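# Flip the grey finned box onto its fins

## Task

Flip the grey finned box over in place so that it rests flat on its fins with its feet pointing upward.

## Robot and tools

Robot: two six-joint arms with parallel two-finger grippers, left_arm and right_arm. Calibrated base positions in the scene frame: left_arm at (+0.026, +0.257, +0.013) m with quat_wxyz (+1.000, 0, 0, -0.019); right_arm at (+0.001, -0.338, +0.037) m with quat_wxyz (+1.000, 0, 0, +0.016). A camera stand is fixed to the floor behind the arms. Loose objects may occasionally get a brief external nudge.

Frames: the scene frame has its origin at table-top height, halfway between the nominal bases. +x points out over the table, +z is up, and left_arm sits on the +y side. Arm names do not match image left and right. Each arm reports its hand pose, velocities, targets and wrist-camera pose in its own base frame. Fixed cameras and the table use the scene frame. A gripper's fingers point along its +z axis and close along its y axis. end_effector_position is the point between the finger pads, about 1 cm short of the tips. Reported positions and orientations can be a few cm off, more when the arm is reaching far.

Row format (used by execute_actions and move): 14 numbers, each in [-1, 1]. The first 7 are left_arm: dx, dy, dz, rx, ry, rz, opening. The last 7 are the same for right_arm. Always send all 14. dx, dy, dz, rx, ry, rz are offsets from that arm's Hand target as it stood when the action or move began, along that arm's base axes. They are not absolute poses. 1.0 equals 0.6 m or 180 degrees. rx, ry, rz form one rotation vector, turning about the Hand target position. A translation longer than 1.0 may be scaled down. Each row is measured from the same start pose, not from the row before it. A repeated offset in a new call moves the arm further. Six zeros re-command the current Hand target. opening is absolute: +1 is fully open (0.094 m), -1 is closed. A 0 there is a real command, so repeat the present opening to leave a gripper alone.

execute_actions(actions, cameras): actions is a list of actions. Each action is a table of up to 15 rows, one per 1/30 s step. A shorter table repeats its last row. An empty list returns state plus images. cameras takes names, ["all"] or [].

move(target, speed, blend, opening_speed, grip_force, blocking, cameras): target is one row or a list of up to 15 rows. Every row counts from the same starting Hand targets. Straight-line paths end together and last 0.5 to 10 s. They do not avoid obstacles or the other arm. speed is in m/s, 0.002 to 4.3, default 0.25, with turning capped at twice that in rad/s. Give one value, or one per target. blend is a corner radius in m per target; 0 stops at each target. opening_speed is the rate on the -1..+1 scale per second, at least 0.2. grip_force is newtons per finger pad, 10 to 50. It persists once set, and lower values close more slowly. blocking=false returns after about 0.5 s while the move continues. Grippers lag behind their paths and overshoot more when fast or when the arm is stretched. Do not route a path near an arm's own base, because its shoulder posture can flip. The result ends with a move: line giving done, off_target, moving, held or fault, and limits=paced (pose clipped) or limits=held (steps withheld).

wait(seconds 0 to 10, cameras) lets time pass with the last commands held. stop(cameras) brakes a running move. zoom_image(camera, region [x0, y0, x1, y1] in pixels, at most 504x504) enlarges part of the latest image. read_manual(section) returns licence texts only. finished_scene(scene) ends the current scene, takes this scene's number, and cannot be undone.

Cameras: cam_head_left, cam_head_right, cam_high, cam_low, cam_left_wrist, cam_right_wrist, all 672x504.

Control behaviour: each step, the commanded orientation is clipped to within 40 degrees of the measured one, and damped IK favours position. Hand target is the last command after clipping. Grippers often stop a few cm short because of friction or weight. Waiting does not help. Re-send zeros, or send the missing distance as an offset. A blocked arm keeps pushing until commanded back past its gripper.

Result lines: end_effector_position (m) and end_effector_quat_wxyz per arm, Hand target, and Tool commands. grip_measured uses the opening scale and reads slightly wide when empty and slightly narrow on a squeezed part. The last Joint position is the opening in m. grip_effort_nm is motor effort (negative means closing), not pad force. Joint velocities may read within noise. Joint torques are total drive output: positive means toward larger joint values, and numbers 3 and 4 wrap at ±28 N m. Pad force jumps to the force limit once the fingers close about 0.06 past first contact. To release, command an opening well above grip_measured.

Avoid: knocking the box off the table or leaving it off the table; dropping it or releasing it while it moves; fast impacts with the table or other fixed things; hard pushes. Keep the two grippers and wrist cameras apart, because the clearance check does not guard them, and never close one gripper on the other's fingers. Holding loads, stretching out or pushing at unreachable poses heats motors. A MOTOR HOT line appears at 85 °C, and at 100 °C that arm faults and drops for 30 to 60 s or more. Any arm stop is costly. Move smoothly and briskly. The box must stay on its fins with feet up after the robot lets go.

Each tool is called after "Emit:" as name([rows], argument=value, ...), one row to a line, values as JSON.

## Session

Emit:
execute_actions(actions=[])

Scene clock: 0.00 s.
left_arm: end_effector_position=(+0.6527, -0.4944, +0.2907) grip_measured=+1.000 grip_effort_nm=n/a end_effector_quat_wxyz=(+0.305, +0.732, +0.607, -0.050) | right_arm: end_effector_position=(+0.3471, -0.2391, +0.2552) grip_measured=+1.000 grip_effort_nm=n/a end_effector_quat_wxyz=(+0.253, +0.692, +0.642, -0.215)
Joint positions: left_arm=[-0.593 2.294 2.624 -1.321 0.258 1.085 0.094] | right_arm=[-0.362 1.247 1.116 -1.135 0.614 1.186 0.094]
Joint velocities: within noise
Joint torques (N m): no reading
Heat: left arm: hottest elbow 42 °C; right arm: hottest elbow 32 °C.
Hand target: left_arm +0.6557, -0.4964, +0.2943; +0.312, +0.731, +0.605, -0.048 | right_arm +0.3536, -0.2416, +0.2670; +0.264, +0.693, +0.637, -0.209
Tool commands: left_gripper/opening=+1.0 right_gripper/opening=+1.0

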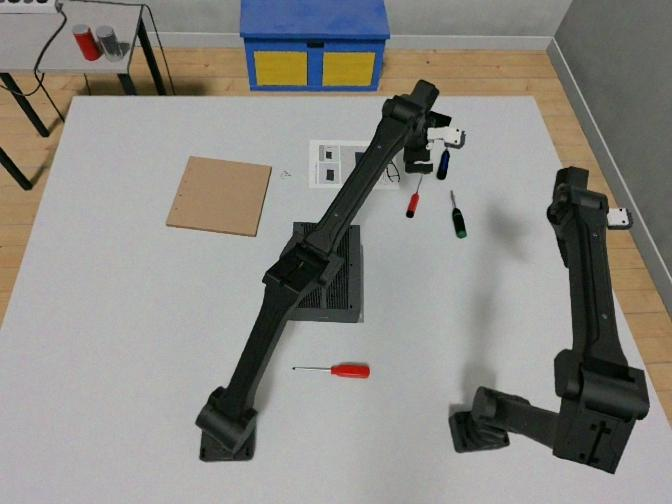

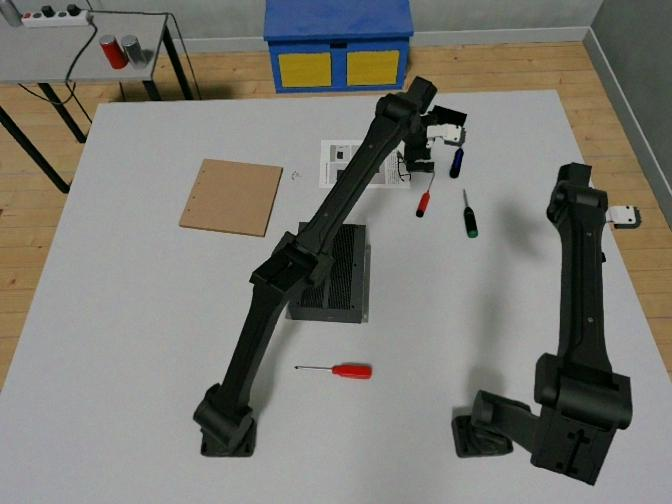

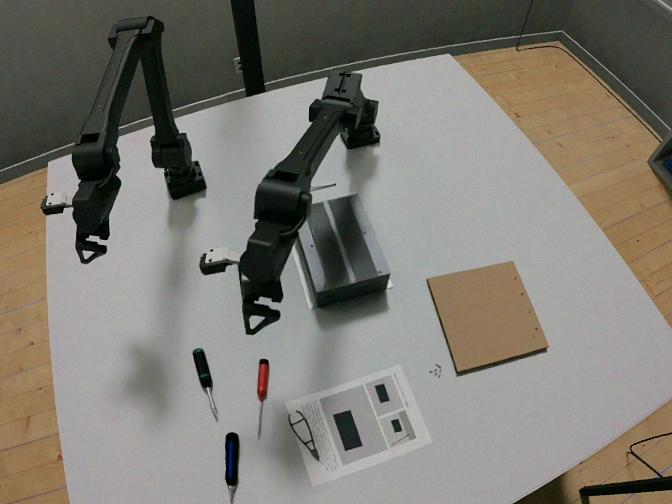

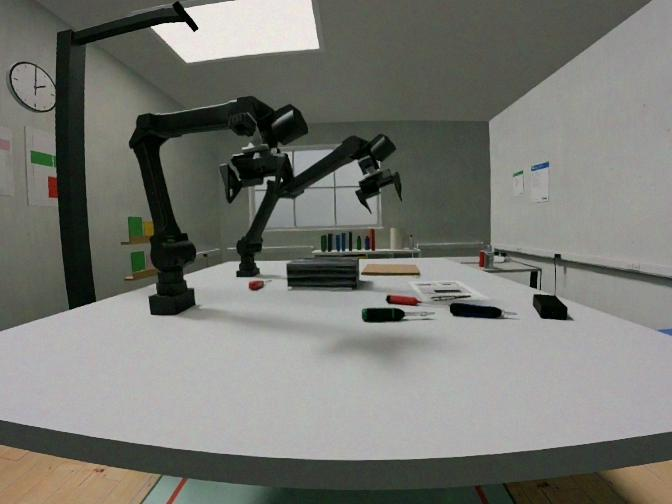

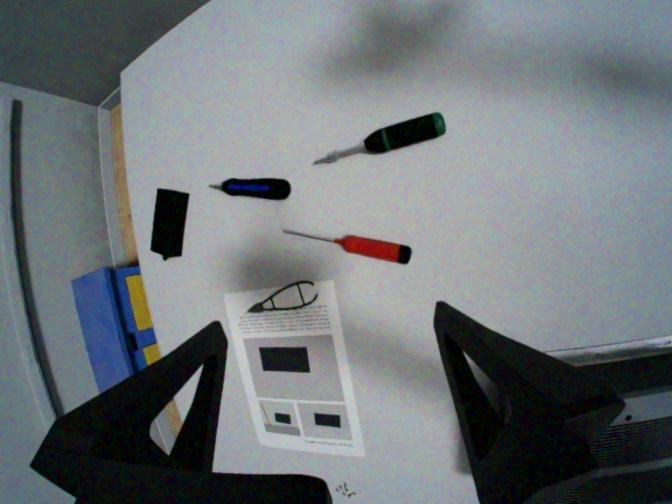

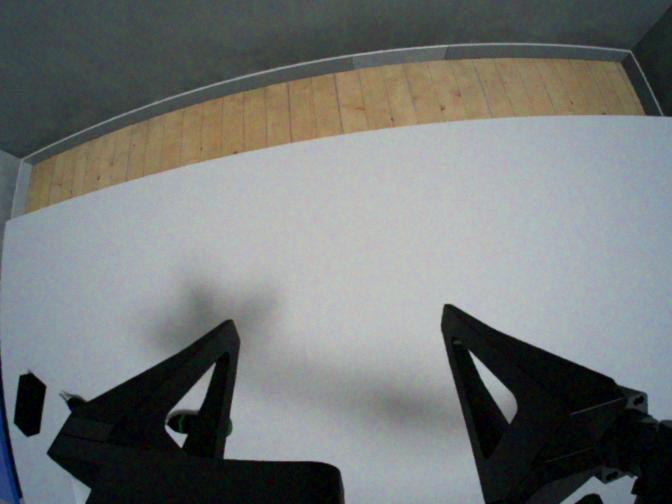

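Emit:
zoom_image(camera="cam_head_left", region=[250, 200, 410, 390])

Emit:
zoom_image(camera="cam_head_right", region=[250, 200, 410, 390])

Emit:
zoom_image(camera="cam_high", region=[280, 170, 420, 330])

Scaled by 2.653.

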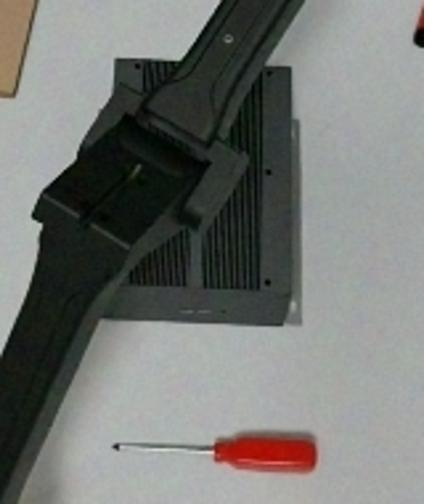

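Scaled by 2.653.

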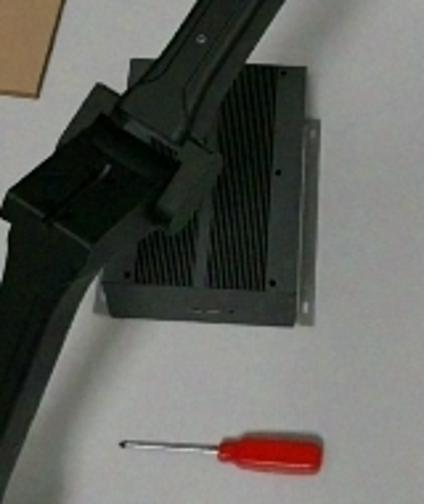

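Scaled by 3.150.

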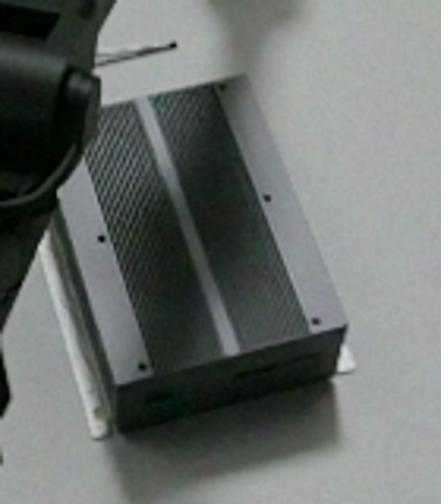

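Emit:
move([
  [-0.493,0.494,0.02,0.131,-0.179,0.2653,1,0,0,0,0,0,0,1],
  [-0.5262,0.577,-0.19,0.131,-0.179,0.2653,1,0,0,0,0,0,0,1],
], speed=0.2, blend=0.03, cameras=["all"])

Scene clock: 41.43 s.
left_arm: end_effector_position=(+0.3381, -0.1529, +0.1772) grip_measured=+1.000 grip_effort_nm=0.02 end_effector_quat_wxyz=(+0.300, +0.463, +0.734, +0.396) | right_arm: end_effector_position=(+0.3471, -0.2391, +0.2552) grip_measured=+1.000 grip_effort_nm=-0.01 end_effector_quat_wxyz=(+0.253, +0.692, +0.642, -0.215)
Joint positions: left_arm=[-0.804 1.075 0.615 -0.516 -0.915 0.622 0.094] | right_arm=[-0.362 1.247 1.116 -1.135 0.614 1.186 0.094]
Joint torques (N m): left_arm=[0.09 -5.19 8.49 2.18 -0.26 -0.13] | right_arm=[-0.5 -7.88 10.02 1.17 0.44 -0.04]
Heat: left arm: hottest elbow 49 °C; right arm: hottest elbow 40 °C.
Hand target: left_arm +0.3400, -0.1503, +0.1803; +0.305, +0.460, +0.734, +0.396 | right_arm +0.3536, -0.2416, +0.2670; +0.264, +0.693, +0.637, -0.209
Off the commanded pose: left_arm 0.005 m, 1 deg | right_arm 0.014 m, 2 deg.
move: off_target (right_arm)

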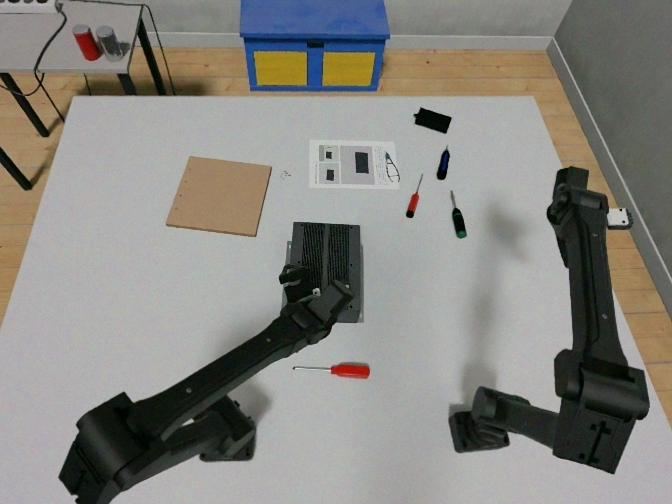

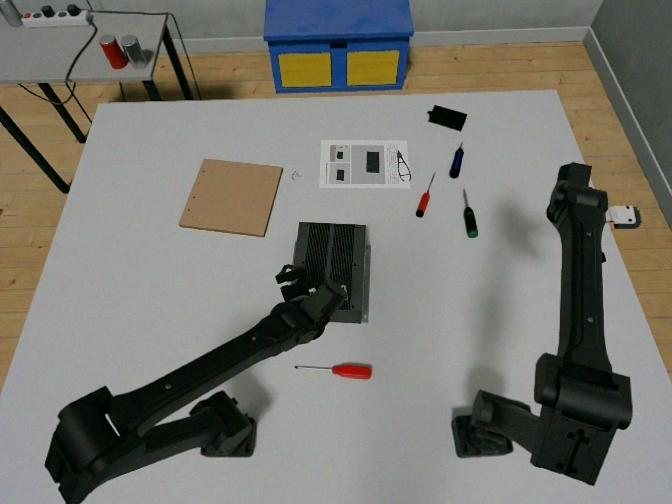

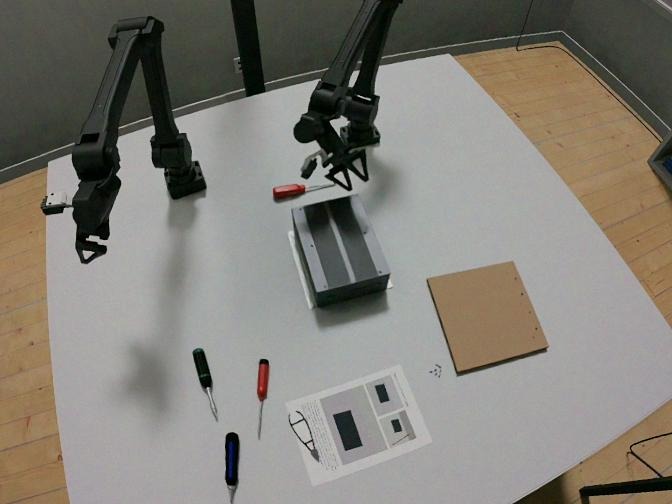

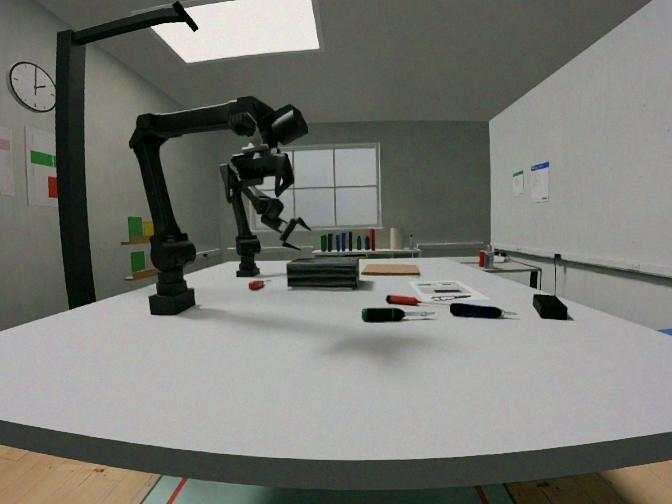

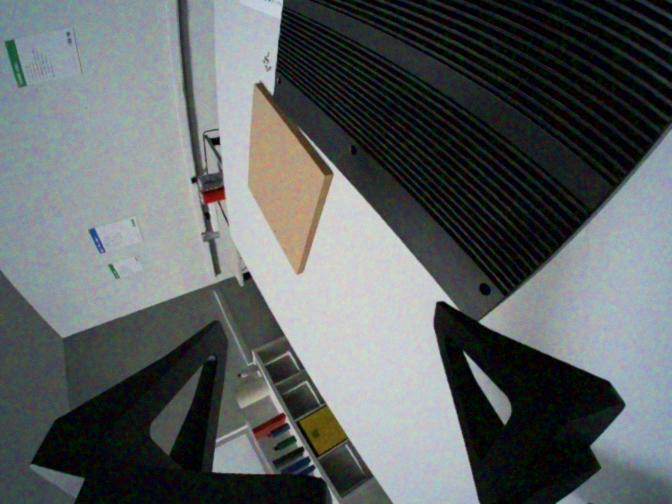

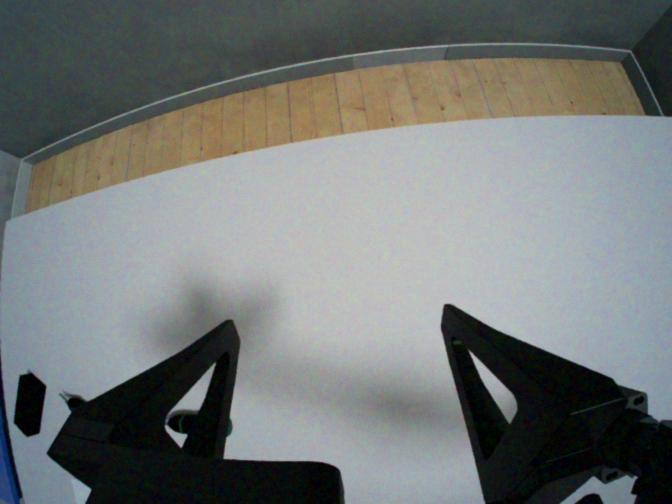

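Emit:
zoom_image(camera="cam_left_wrist", region=[400, 220, 580, 400])

Scaled by 2.800 from the camera's 672x504 image, which has a finer 960x720 frame.

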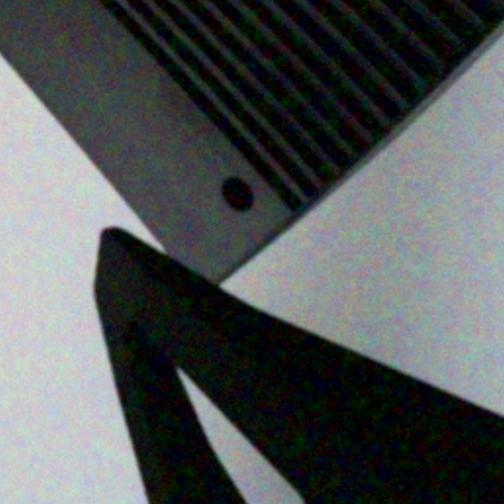

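Emit:
move(target=[-0.06,0.03,-0.167,0,0,-0.0167,1,0,0,0,0,0,0,1], speed=0.1, cameras=["cam_left_wrist","cam_low"])

Emit:
zoom_image(camera="cam_left_wrist", region=[360, 200, 560, 380])

Scene clock: 79.63 s.
left_arm: end_effector_position=(+0.3204, -0.1385, +0.1412) grip_measured=+1.000 grip_effort_nm=0.04 end_effector_quat_wxyz=(+0.372, +0.424, +0.724, +0.397) | right_arm: end_effector_position=(+0.3471, -0.2391, +0.2552) grip_measured=+1.000 grip_effort_nm=-0.01 end_effector_quat_wxyz=(+0.253, +0.692, +0.642, -0.215)
Joint positions: left_arm=[-0.828 1.043 0.408 -0.159 -0.963 0.651 0.094] | right_arm=[-0.362 1.247 1.116 -1.135 0.614 1.186 0.094]
Joint torques (N m): left_arm=[-1.55 2.43 3.04 1.03 1.93 -0.37] | right_arm=[-0.79 -8.35 10 1.1 0.44 -0.08]
Heat: left arm: hottest elbow 48 °C; right arm: hottest elbow 43 °C.
Hand target: left_arm +0.3039, -0.1322, +0.0801; +0.315, +0.479, +0.722, +0.388 | right_arm +0.3536, -0.2416, +0.2670; +0.264, +0.693, +0.637, -0.209
Off the commanded pose: left_arm 0.064 m, 9 deg | right_arm 0.014 m, 2 deg.
move: off_target (left_arm, right_arm)
Images, in order (width x height): cam_low 672x504, cam_left_wrist 672x504.

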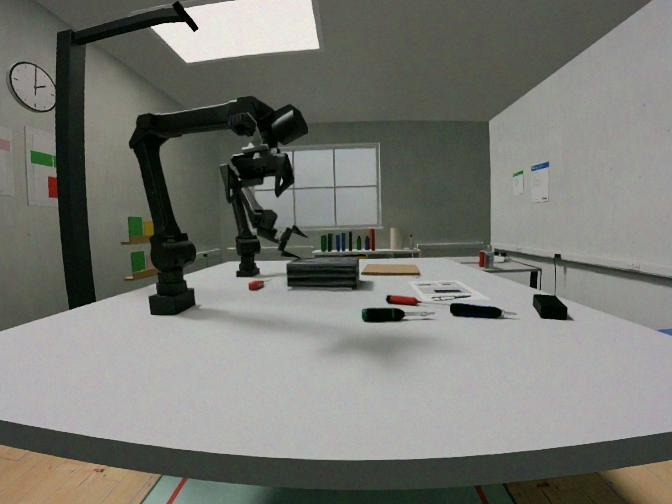

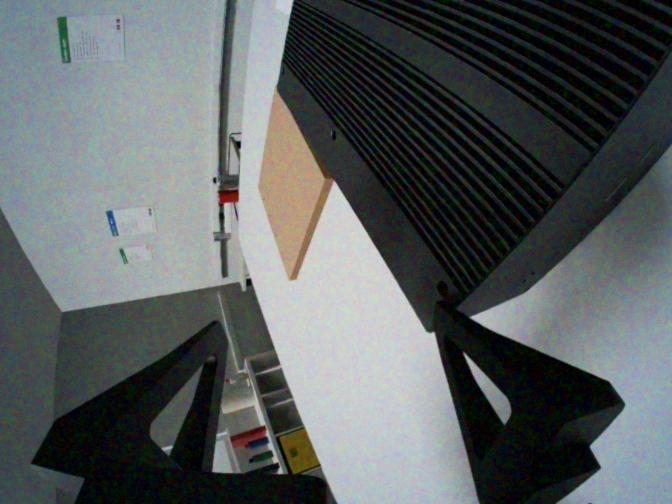

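Scaled by 2.520 from the camera's 672x504 image, which has a finer 960x720 frame.

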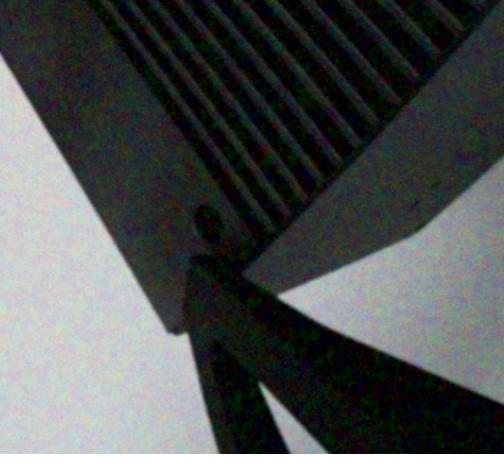

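Emit:
move(target=[0.03,-0.01,0.13,0,0,0,1,0,0,0,0,0,0,1], speed=0.1, cameras=["all"])

Emit:
zoom_image(camera="cam_left_wrist", region=[380, 220, 580, 400])

Scene clock: 88.73 s.
left_arm: end_effector_position=(+0.3120, -0.1323, +0.1411) grip_measured=+1.000 grip_effort_nm=0.04 end_effector_quat_wxyz=(+0.306, +0.485, +0.721, +0.389) | right_arm: end_effector_position=(+0.3471, -0.2391, +0.2552) grip_measured=+1.000 grip_effort_nm=-0.01 end_effector_quat_wxyz=(+0.253, +0.692, +0.642, -0.215)
Joint positions: left_arm=[-0.809 1.001 0.461 -0.397 -0.886 0.685 0.094] | right_arm=[-0.362 1.247 1.116 -1.135 0.614 1.186 0.094]
Joint torques (N m): left_arm=[0.09 -3.19 11.6 1.42 -0.24 -0.14] | right_arm=[-0.85 -7.77 9.96 0.95 0.43 -0.05]
Heat: left arm: hottest elbow 47 °C; right arm: hottest elbow 44 °C.
Hand target: left_arm +0.3219, -0.1383, +0.1580; +0.315, +0.479, +0.721, +0.388 | right_arm +0.3536, -0.2416, +0.2670; +0.264, +0.693, +0.637, -0.209
Off the commanded pose: left_arm 0.020 m, 1 deg | right_arm 0.014 m, 2 deg.
move: off_target (left_arm, right_arm)

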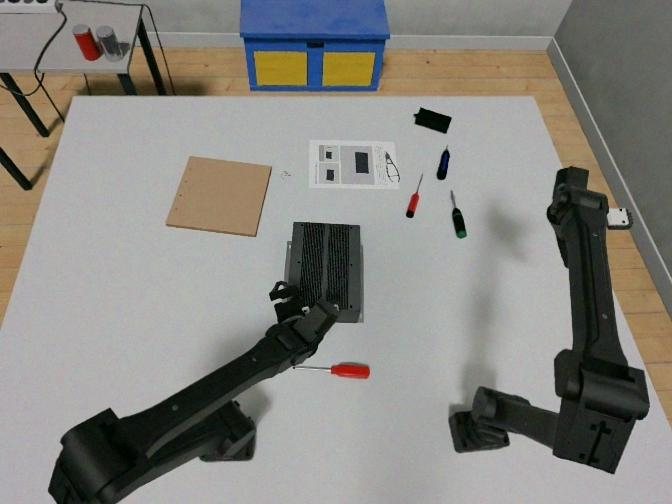

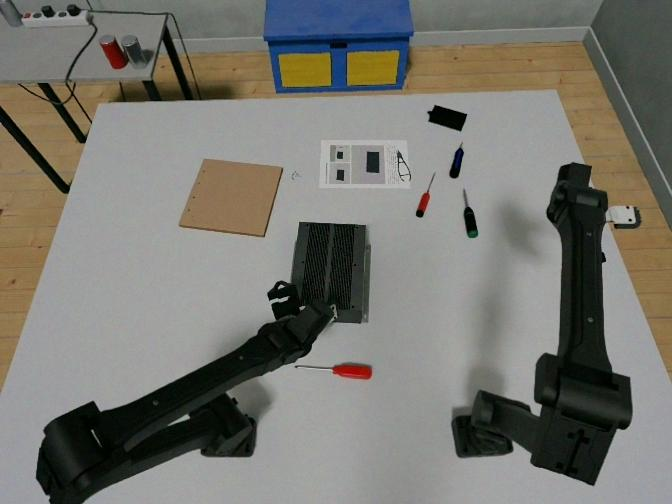

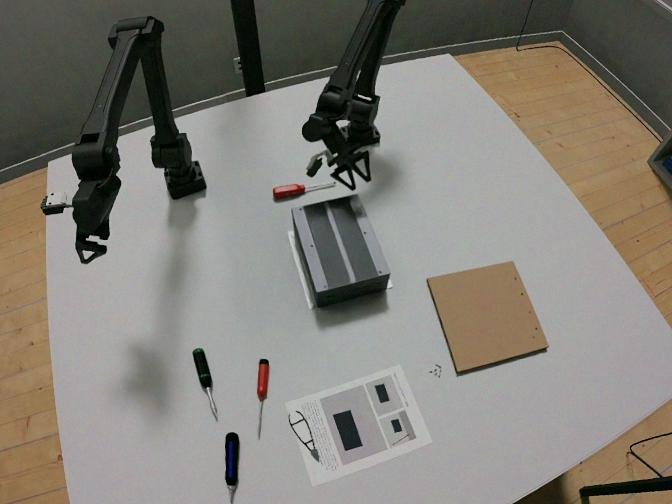

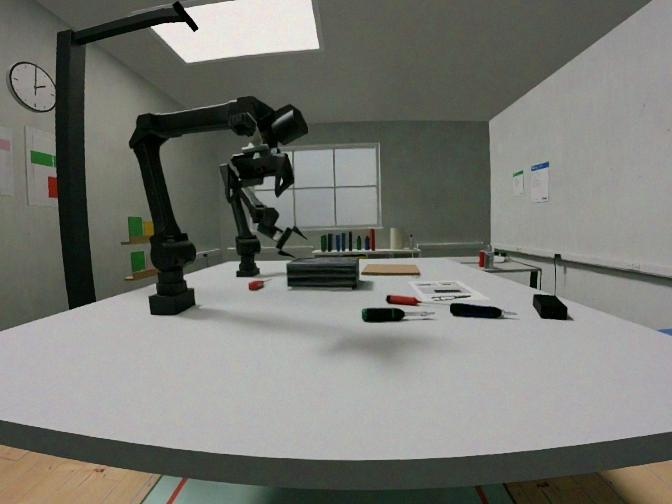

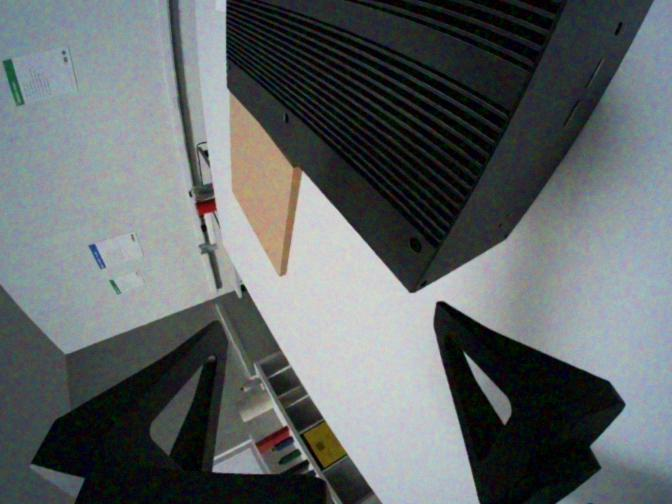

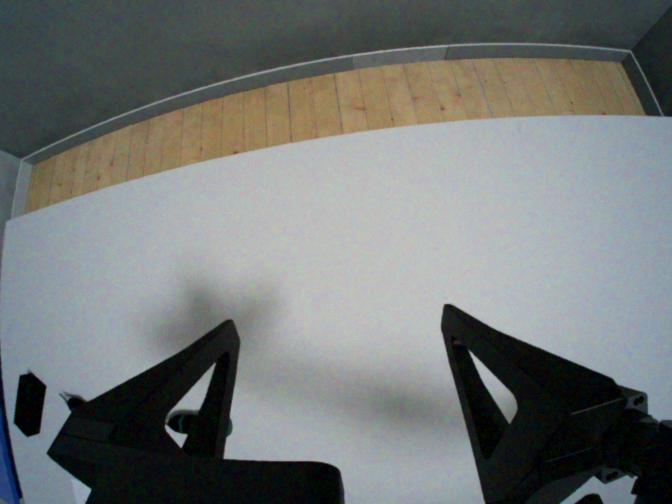

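Scaled by 2.520 from the camera's 672x504 image, which has a finer 960x720 frame.

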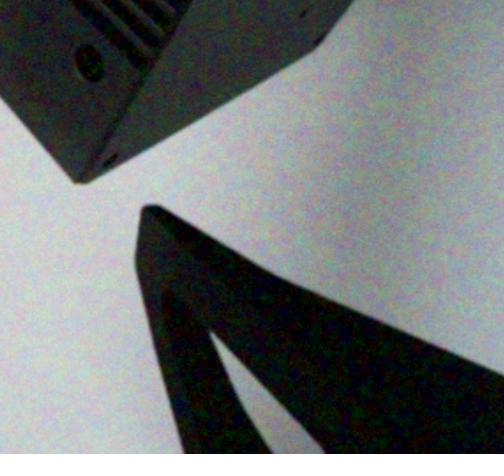

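Emit:
move([
  [-0.035,0.018,-0.01,0,0,0,1,0,0,0,0,0,0,1],
  [-0.035,0.018,-0.145,0,0,0,1,0,0,0,0,0,0,1],
], speed=0.08, cameras=["cam_left_wrist","cam_low"])

Emit:
zoom_image(camera="cam_left_wrist", region=[340, 180, 540, 360])

Scene clock: 145.20 s.
left_arm: end_effector_position=(+0.3019, -0.1251, +0.0745) grip_measured=+1.000 grip_effort_nm=0.04 end_effector_quat_wxyz=(+0.314, +0.478, +0.723, +0.389) | right_arm: end_effector_position=(+0.3471, -0.2391, +0.2552) grip_measured=+1.000 grip_effort_nm=-0.01 end_effector_quat_wxyz=(+0.253, +0.692, +0.642, -0.215)
Joint positions: left_arm=[-0.821 1.161 0.323 -0.096 -0.899 0.662 0.094] | right_arm=[-0.362 1.247 1.116 -1.135 0.614 1.186 0.094]
Joint torques (N m): left_arm=[-1.44 -2.02 6.69 2.35 -0.47 -0.32] | right_arm=[-0.79 -7.71 10.09 0.98 0.44 -0.01]
Heat: left arm: hottest elbow 54 °C; right arm: hottest elbow 45 °C.
Hand target: left_arm +0.3010, -0.1274, +0.0711; +0.315, +0.479, +0.722, +0.388 | right_arm +0.3536, -0.2416, +0.2670; +0.264, +0.693, +0.637, -0.209
Off the commanded pose: left_arm 0.004 m, 0 deg | right_arm 0.014 m, 2 deg.
move: off_target (right_arm)
Images, in order (width x height): cam_low 672x504, cam_left_wrist 672x504.

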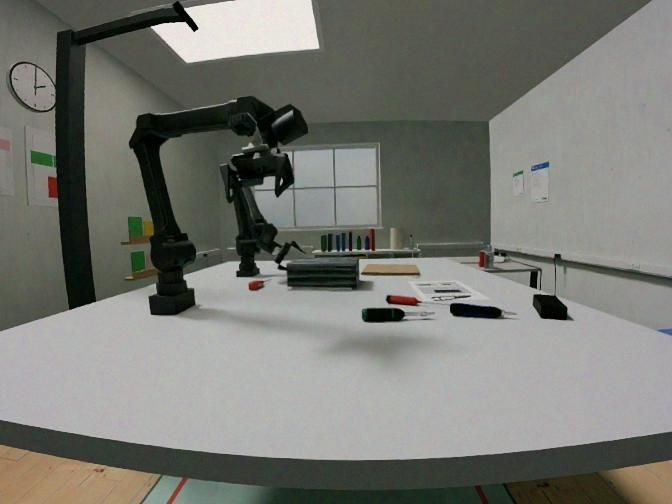

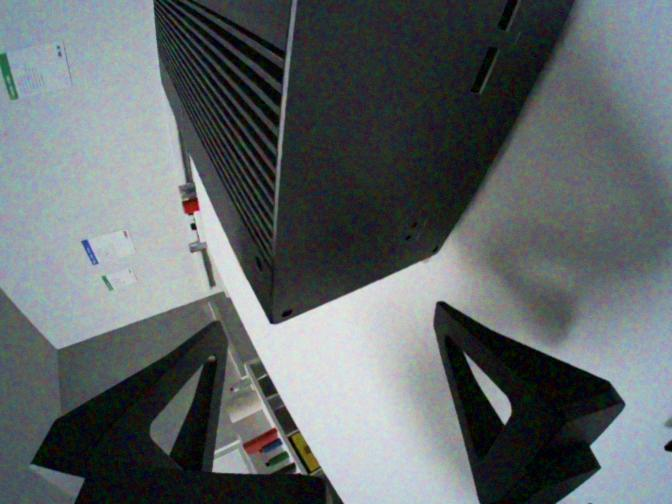

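Scaled by 2.520 from the camera's 672x504 image, which has a finer 960x720 frame.

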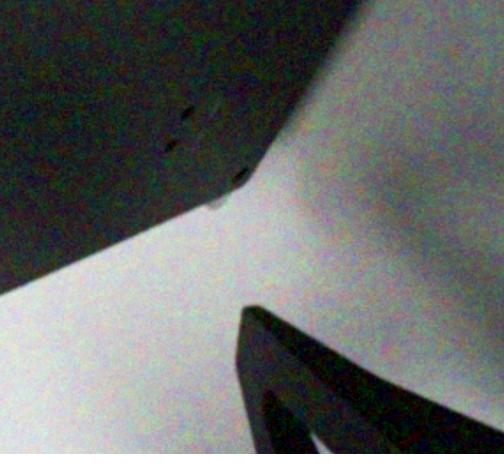

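Emit:
move(target=[0,0,-0.063,0,0,0,1,0,0,0,0,0,0,1], speed=0.04, cameras=["cam_left_wrist"])

Emit:
zoom_image(camera="cam_left_wrist", region=[340, 180, 540, 360])

Scene clock: 165.23 s.
left_arm: end_effector_position=(+0.3038, -0.1258, +0.0405) grip_measured=+1.000 grip_effort_nm=0.04 end_effector_quat_wxyz=(+0.318, +0.473, +0.723, +0.391) | right_arm: end_effector_position=(+0.3471, -0.2391, +0.2552) grip_measured=+1.000 grip_effort_nm=-0.01 end_effector_quat_wxyz=(+0.253, +0.692, +0.642, -0.215)
Joint positions: left_arm=[-0.821 1.327 0.287 0.118 -0.907 0.662 0.094] | right_arm=[-0.362 1.247 1.116 -1.135 0.614 1.186 0.094]
Joint torques (N m): left_arm=[-1.49 -2.49 5.12 2.24 -0.13 -0.33] | right_arm=[-1.03 -7.71 9.95 1.24 0.43 -0.05]
Heat: left arm: hottest elbow 50 °C; right arm: hottest elbow 46 °C.
Hand target: left_arm +0.3009, -0.1273, +0.0332; +0.315, +0.479, +0.722, +0.388 | right_arm +0.3536, -0.2416, +0.2670; +0.264, +0.693, +0.637, -0.209
Off the commanded pose: left_arm 0.008 m, 1 deg | right_arm 0.014 m, 2 deg.
move: off_target (right_arm)
Images, in order (width x height): cam_left_wrist 672x504.

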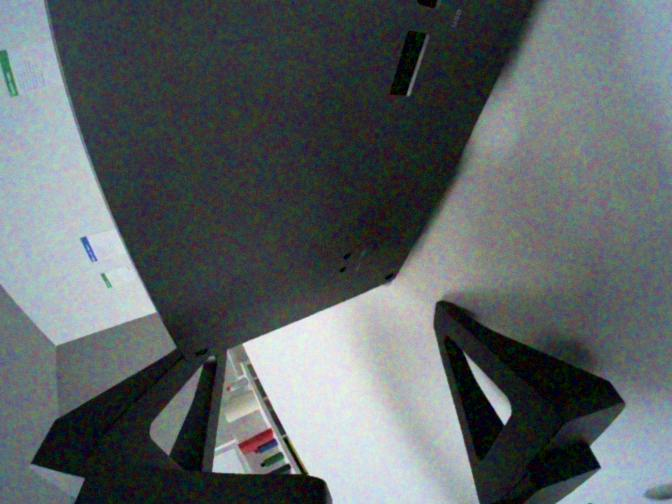

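Scaled by 2.520 from the camera's 672x504 image, which has a finer 960x720 frame.

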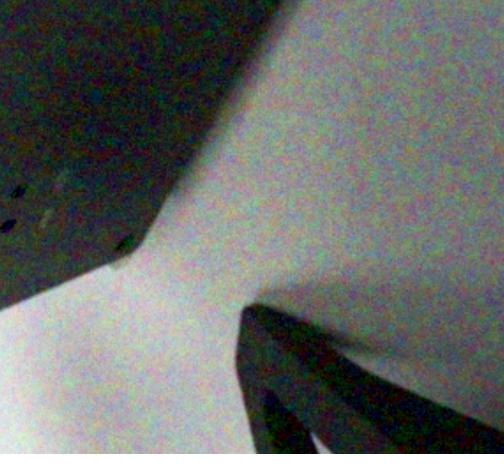

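Emit:
move(target=[0.042,0.005,0,0,0,0,1,0,0,0,0,0,0,1], speed=0.03, cameras=["cam_left_wrist","cam_low"])

Emit:
zoom_image(camera="cam_left_wrist", region=[340, 180, 540, 360])

Scene clock: 199.53 s.
left_arm: end_effector_position=(+0.3223, -0.1245, +0.0404) grip_measured=+1.000 grip_effort_nm=0.04 end_effector_quat_wxyz=(+0.327, +0.471, +0.721, +0.388) | right_arm: end_effector_position=(+0.3471, -0.2391, +0.2552) grip_measured=+1.000 grip_effort_nm=-0.01 end_effector_quat_wxyz=(+0.253, +0.692, +0.642, -0.215)
Joint positions: left_arm=[-0.76 1.365 0.296 0.227 -0.862 0.745 0.094] | right_arm=[-0.362 1.247 1.116 -1.135 0.614 1.186 0.094]
Joint torques (N m): left_arm=[0.32 -2.02 6.39 1.94 0.17 -0.15] | right_arm=[-1.03 -7.88 10.14 1.02 0.37 -0.07]
Heat: left arm: hottest elbow 47 °C; right arm: hottest elbow 46 °C.
Hand target: left_arm +0.3262, -0.1244, +0.0334; +0.315, +0.479, +0.722, +0.388 | right_arm +0.3536, -0.2416, +0.2670; +0.264, +0.693, +0.637, -0.209
Off the commanded pose: left_arm 0.008 m, 2 deg | right_arm 0.014 m, 2 deg.
move: off_target (right_arm)
Images, in order (width x height): cam_low 672x504, cam_left_wrist 672x504.

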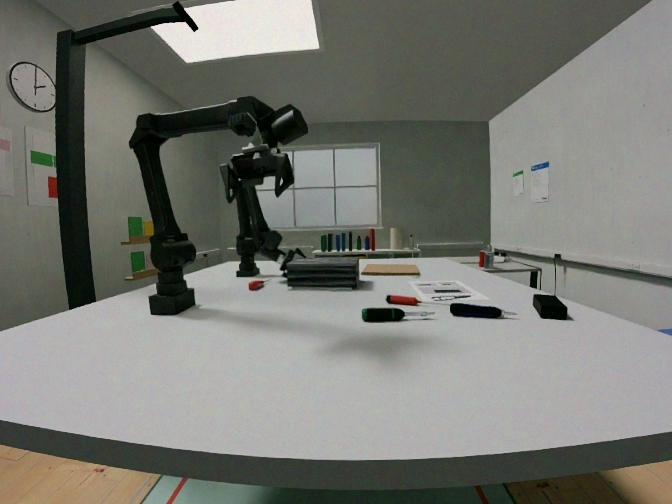

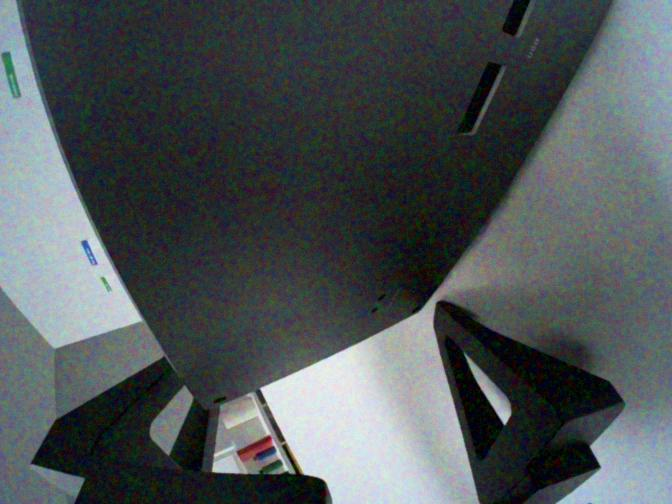

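Scaled by 2.520 from the camera's 672x504 image, which has a finer 960x720 frame.

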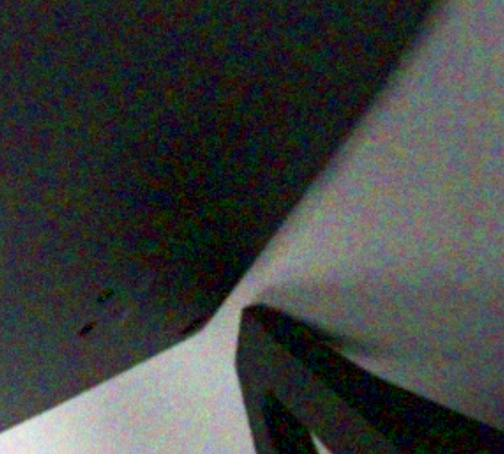

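Emit:
move(target=[0.0117,0.016,0,0,0,0,1,0,0,0,0,0,0,1], speed=0.03, cameras=["cam_left_wrist","cam_low"])

Emit:
zoom_image(camera="cam_left_wrist", region=[340, 180, 540, 360])

Scene clock: 235.10 s.
left_arm: end_effector_position=(+0.3316, -0.1188, +0.0409) grip_measured=+1.000 grip_effort_nm=0.04 end_effector_quat_wxyz=(+0.327, +0.473, +0.722, +0.385) | right_arm: end_effector_position=(+0.3471, -0.2391, +0.2552) grip_measured=+1.000 grip_effort_nm=-0.01 end_effector_quat_wxyz=(+0.253, +0.692, +0.642, -0.215)
Joint positions: left_arm=[-0.714 1.371 0.296 0.271 -0.824 0.796 0.094] | right_arm=[-0.362 1.247 1.116 -1.135 0.614 1.186 0.094]
Joint torques (N m): left_arm=[0.44 -2.67 5.61 2.15 -0.05 -0.14] | right_arm=[-1.26 -8.53 10.02 1.05 0.42 0.01]
Heat: left arm: hottest elbow 46 °C; right arm: hottest elbow 46 °C.
Hand target: left_arm +0.3332, -0.1149, +0.0334; +0.316, +0.479, +0.722, +0.388 | right_arm +0.3536, -0.2416, +0.2670; +0.264, +0.693, +0.637, -0.209
Off the commanded pose: left_arm 0.009 m, 2 deg | right_arm 0.014 m, 2 deg.
move: off_target (right_arm)
Images, in order (width x height): cam_low 672x504, cam_left_wrist 672x504.

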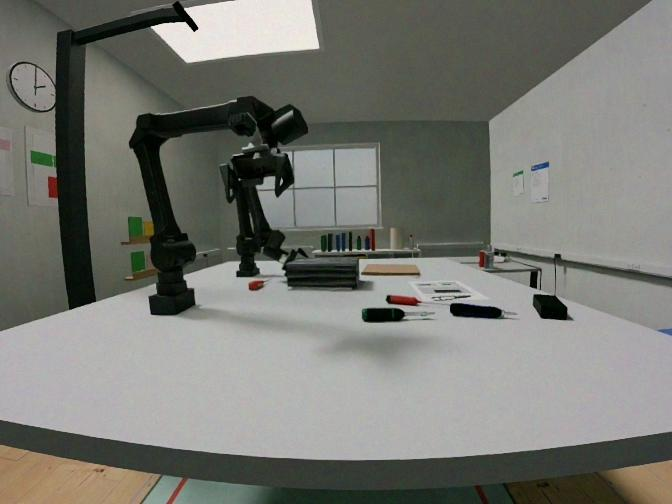

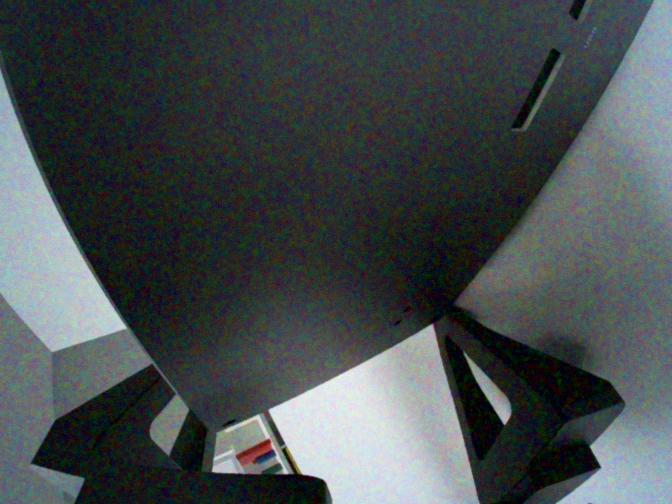

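Scaled by 2.520 from the camera's 672x504 image, which has a finer 960x720 frame.

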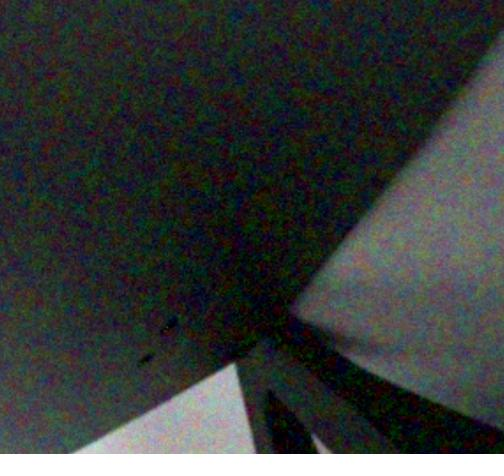

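Emit:
move([
  [0.006,0,0,0,0,0,1,0,0,0,0,0,0,1],
  [0.006,0,0.06,-0.0116,-0.0114,0,1,0,0,0,0,0,0,1],
  [0.02,-0.005,0.1,-0.018,-0.019,0,1,0,0,0,0,0,0,1],
], speed=0.06, blend=0.005, cameras=["cam_left_wrist","cam_low"])

Emit:
zoom_image(camera="cam_low", region=[240, 220, 400, 320])

Scene clock: 261.03 s.
left_arm: end_effector_position=(+0.3322, -0.1109, +0.0776) grip_measured=+1.000 grip_effort_nm=0.04 end_effector_quat_wxyz=(+0.338, +0.466, +0.723, +0.382) | right_arm: end_effector_position=(+0.3471, -0.2391, +0.2552) grip_measured=+1.000 grip_effort_nm=-0.01 end_effector_quat_wxyz=(+0.253, +0.692, +0.642, -0.215)
Joint positions: left_arm=[-0.686 1.188 0.306 0.119 -0.802 0.817 0.094] | right_arm=[-0.362 1.247 1.116 -1.135 0.614 1.186 0.094]
Joint torques (N m): left_arm=[-0.03 -4.48 9.63 1.5 -0.12 -0.16] | right_arm=[-1.38 -8.18 9.94 1.17 0.45 -0.06]
Heat: left arm: hottest elbow 45 °C; right arm: hottest elbow 47 °C.
Hand target: left_arm +0.3452, -0.1178, +0.0933; +0.350, +0.458, +0.723, +0.382 | right_arm +0.3536, -0.2416, +0.2670; +0.264, +0.693, +0.637, -0.209
Off the commanded pose: left_arm 0.022 m, 2 deg | right_arm 0.014 m, 2 deg.
move: off_target (left_arm, right_arm); blend cut to 0.002 m at target 1
Images, in order (width x height): cam_low 672x504, cam_left_wrist 672x504.

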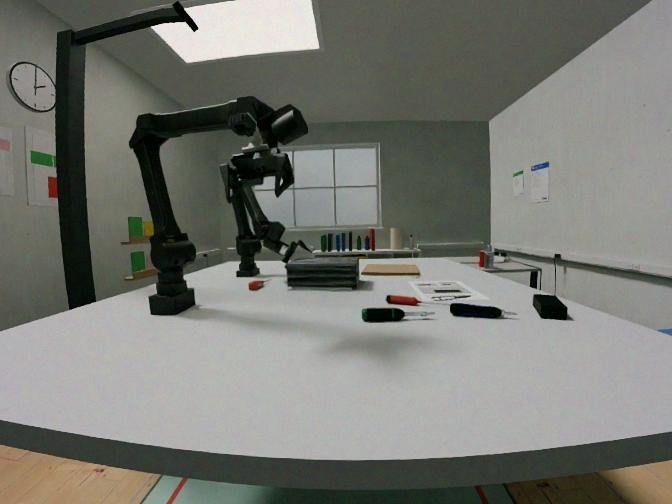

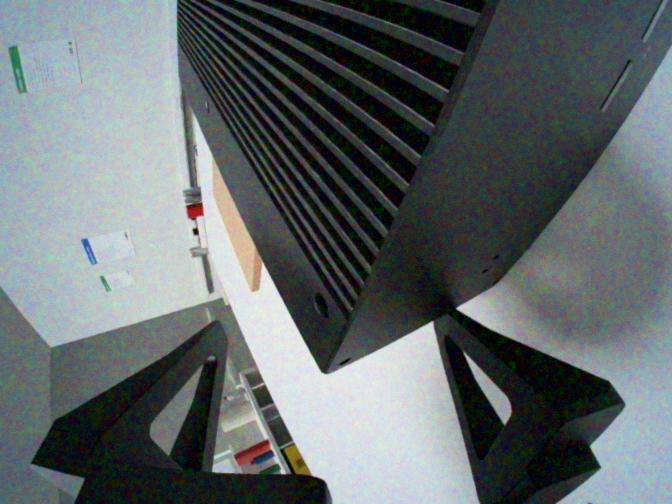

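Scaled by 3.150.

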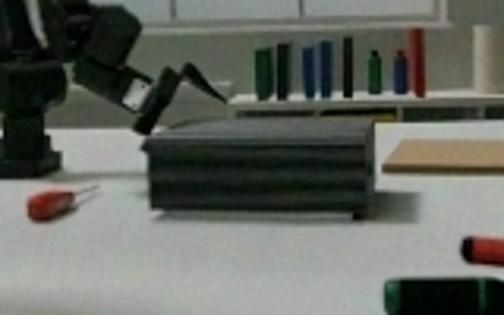

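Emit:
move([
  [-0.075,-0.022,0.0,0.018,0.019,0,1,0,0,0,0,0,0,1],
  [-0.075,-0.022,-0.1,0.018,0.019,0,1,0,0,0,0,0,0,1],
], speed=0.06, cameras=["cam_left_wrist","cam_low"])

Emit:
zoom_image(camera="cam_left_wrist", region=[340, 180, 540, 360])

Emit:
zoom_image(camera="cam_low", region=[240, 220, 400, 320])

Scene clock: 282.67 s.
left_arm: end_effector_position=(+0.3029, -0.1284, +0.0417) grip_measured=+1.000 grip_effort_nm=0.04 end_effector_quat_wxyz=(+0.321, +0.468, +0.724, +0.392) | right_arm: end_effector_position=(+0.3471, -0.2391, +0.2552) grip_measured=+1.000 grip_effort_nm=-0.01 end_effector_quat_wxyz=(+0.253, +0.692, +0.642, -0.215)
Joint positions: left_arm=[-0.834 1.329 0.293 0.104 -0.92 0.639 0.094] | right_arm=[-0.362 1.247 1.116 -1.135 0.614 1.186 0.094]
Joint torques (N m): left_arm=[-1.44 -2.2 5.34 2.07 0.06 -0.27] | right_arm=[-0.15 -7.71 10.02 1.09 0.38 -0.06]
Heat: left arm: hottest elbow 46 °C; right arm: hottest elbow 47 °C.
Hand target: left_arm +0.3002, -0.1310, +0.0334; +0.315, +0.479, +0.721, +0.388 | right_arm +0.3536, -0.2416, +0.2670; +0.264, +0.693, +0.637, -0.209
Off the commanded pose: left_arm 0.009 m, 1 deg | right_arm 0.014 m, 2 deg.
move: off_target (right_arm)
Images, in order (width x height): cam_low 672x504, cam_left_wrist 672x504.

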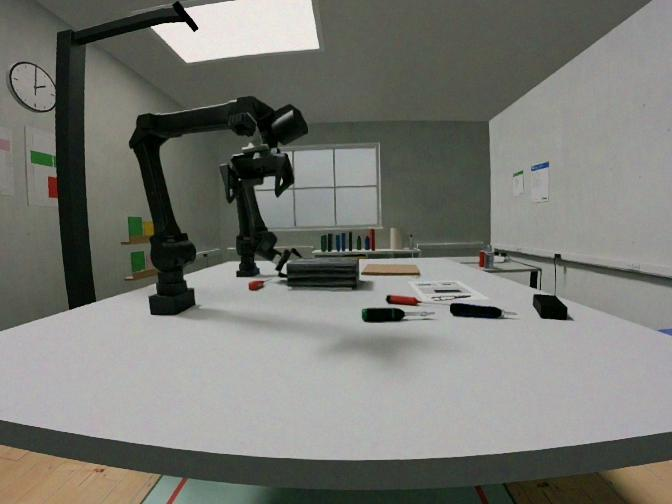

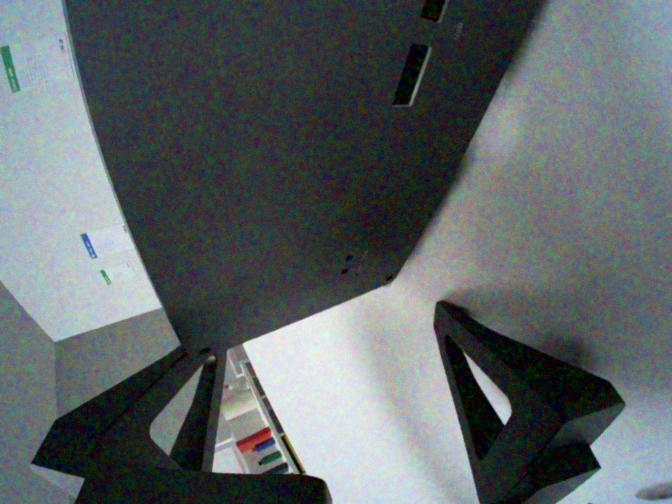

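Scaled by 2.520 from the camera's 672x504 image, which has a finer 960x720 frame.

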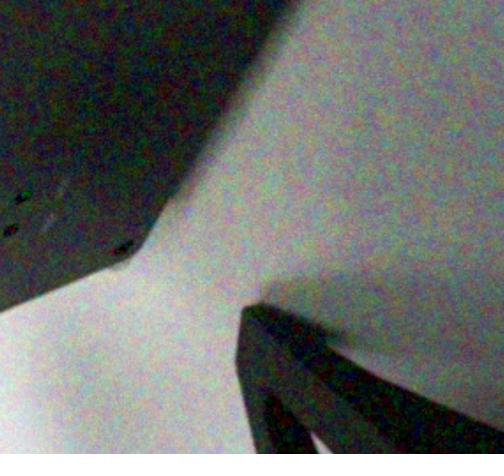

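Scaled by 3.150.

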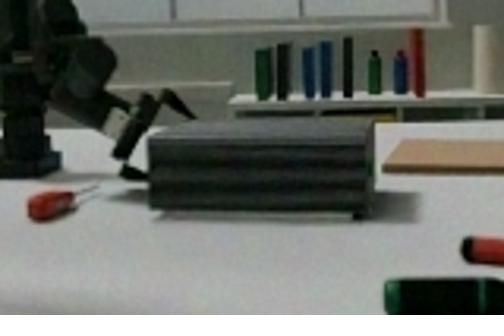

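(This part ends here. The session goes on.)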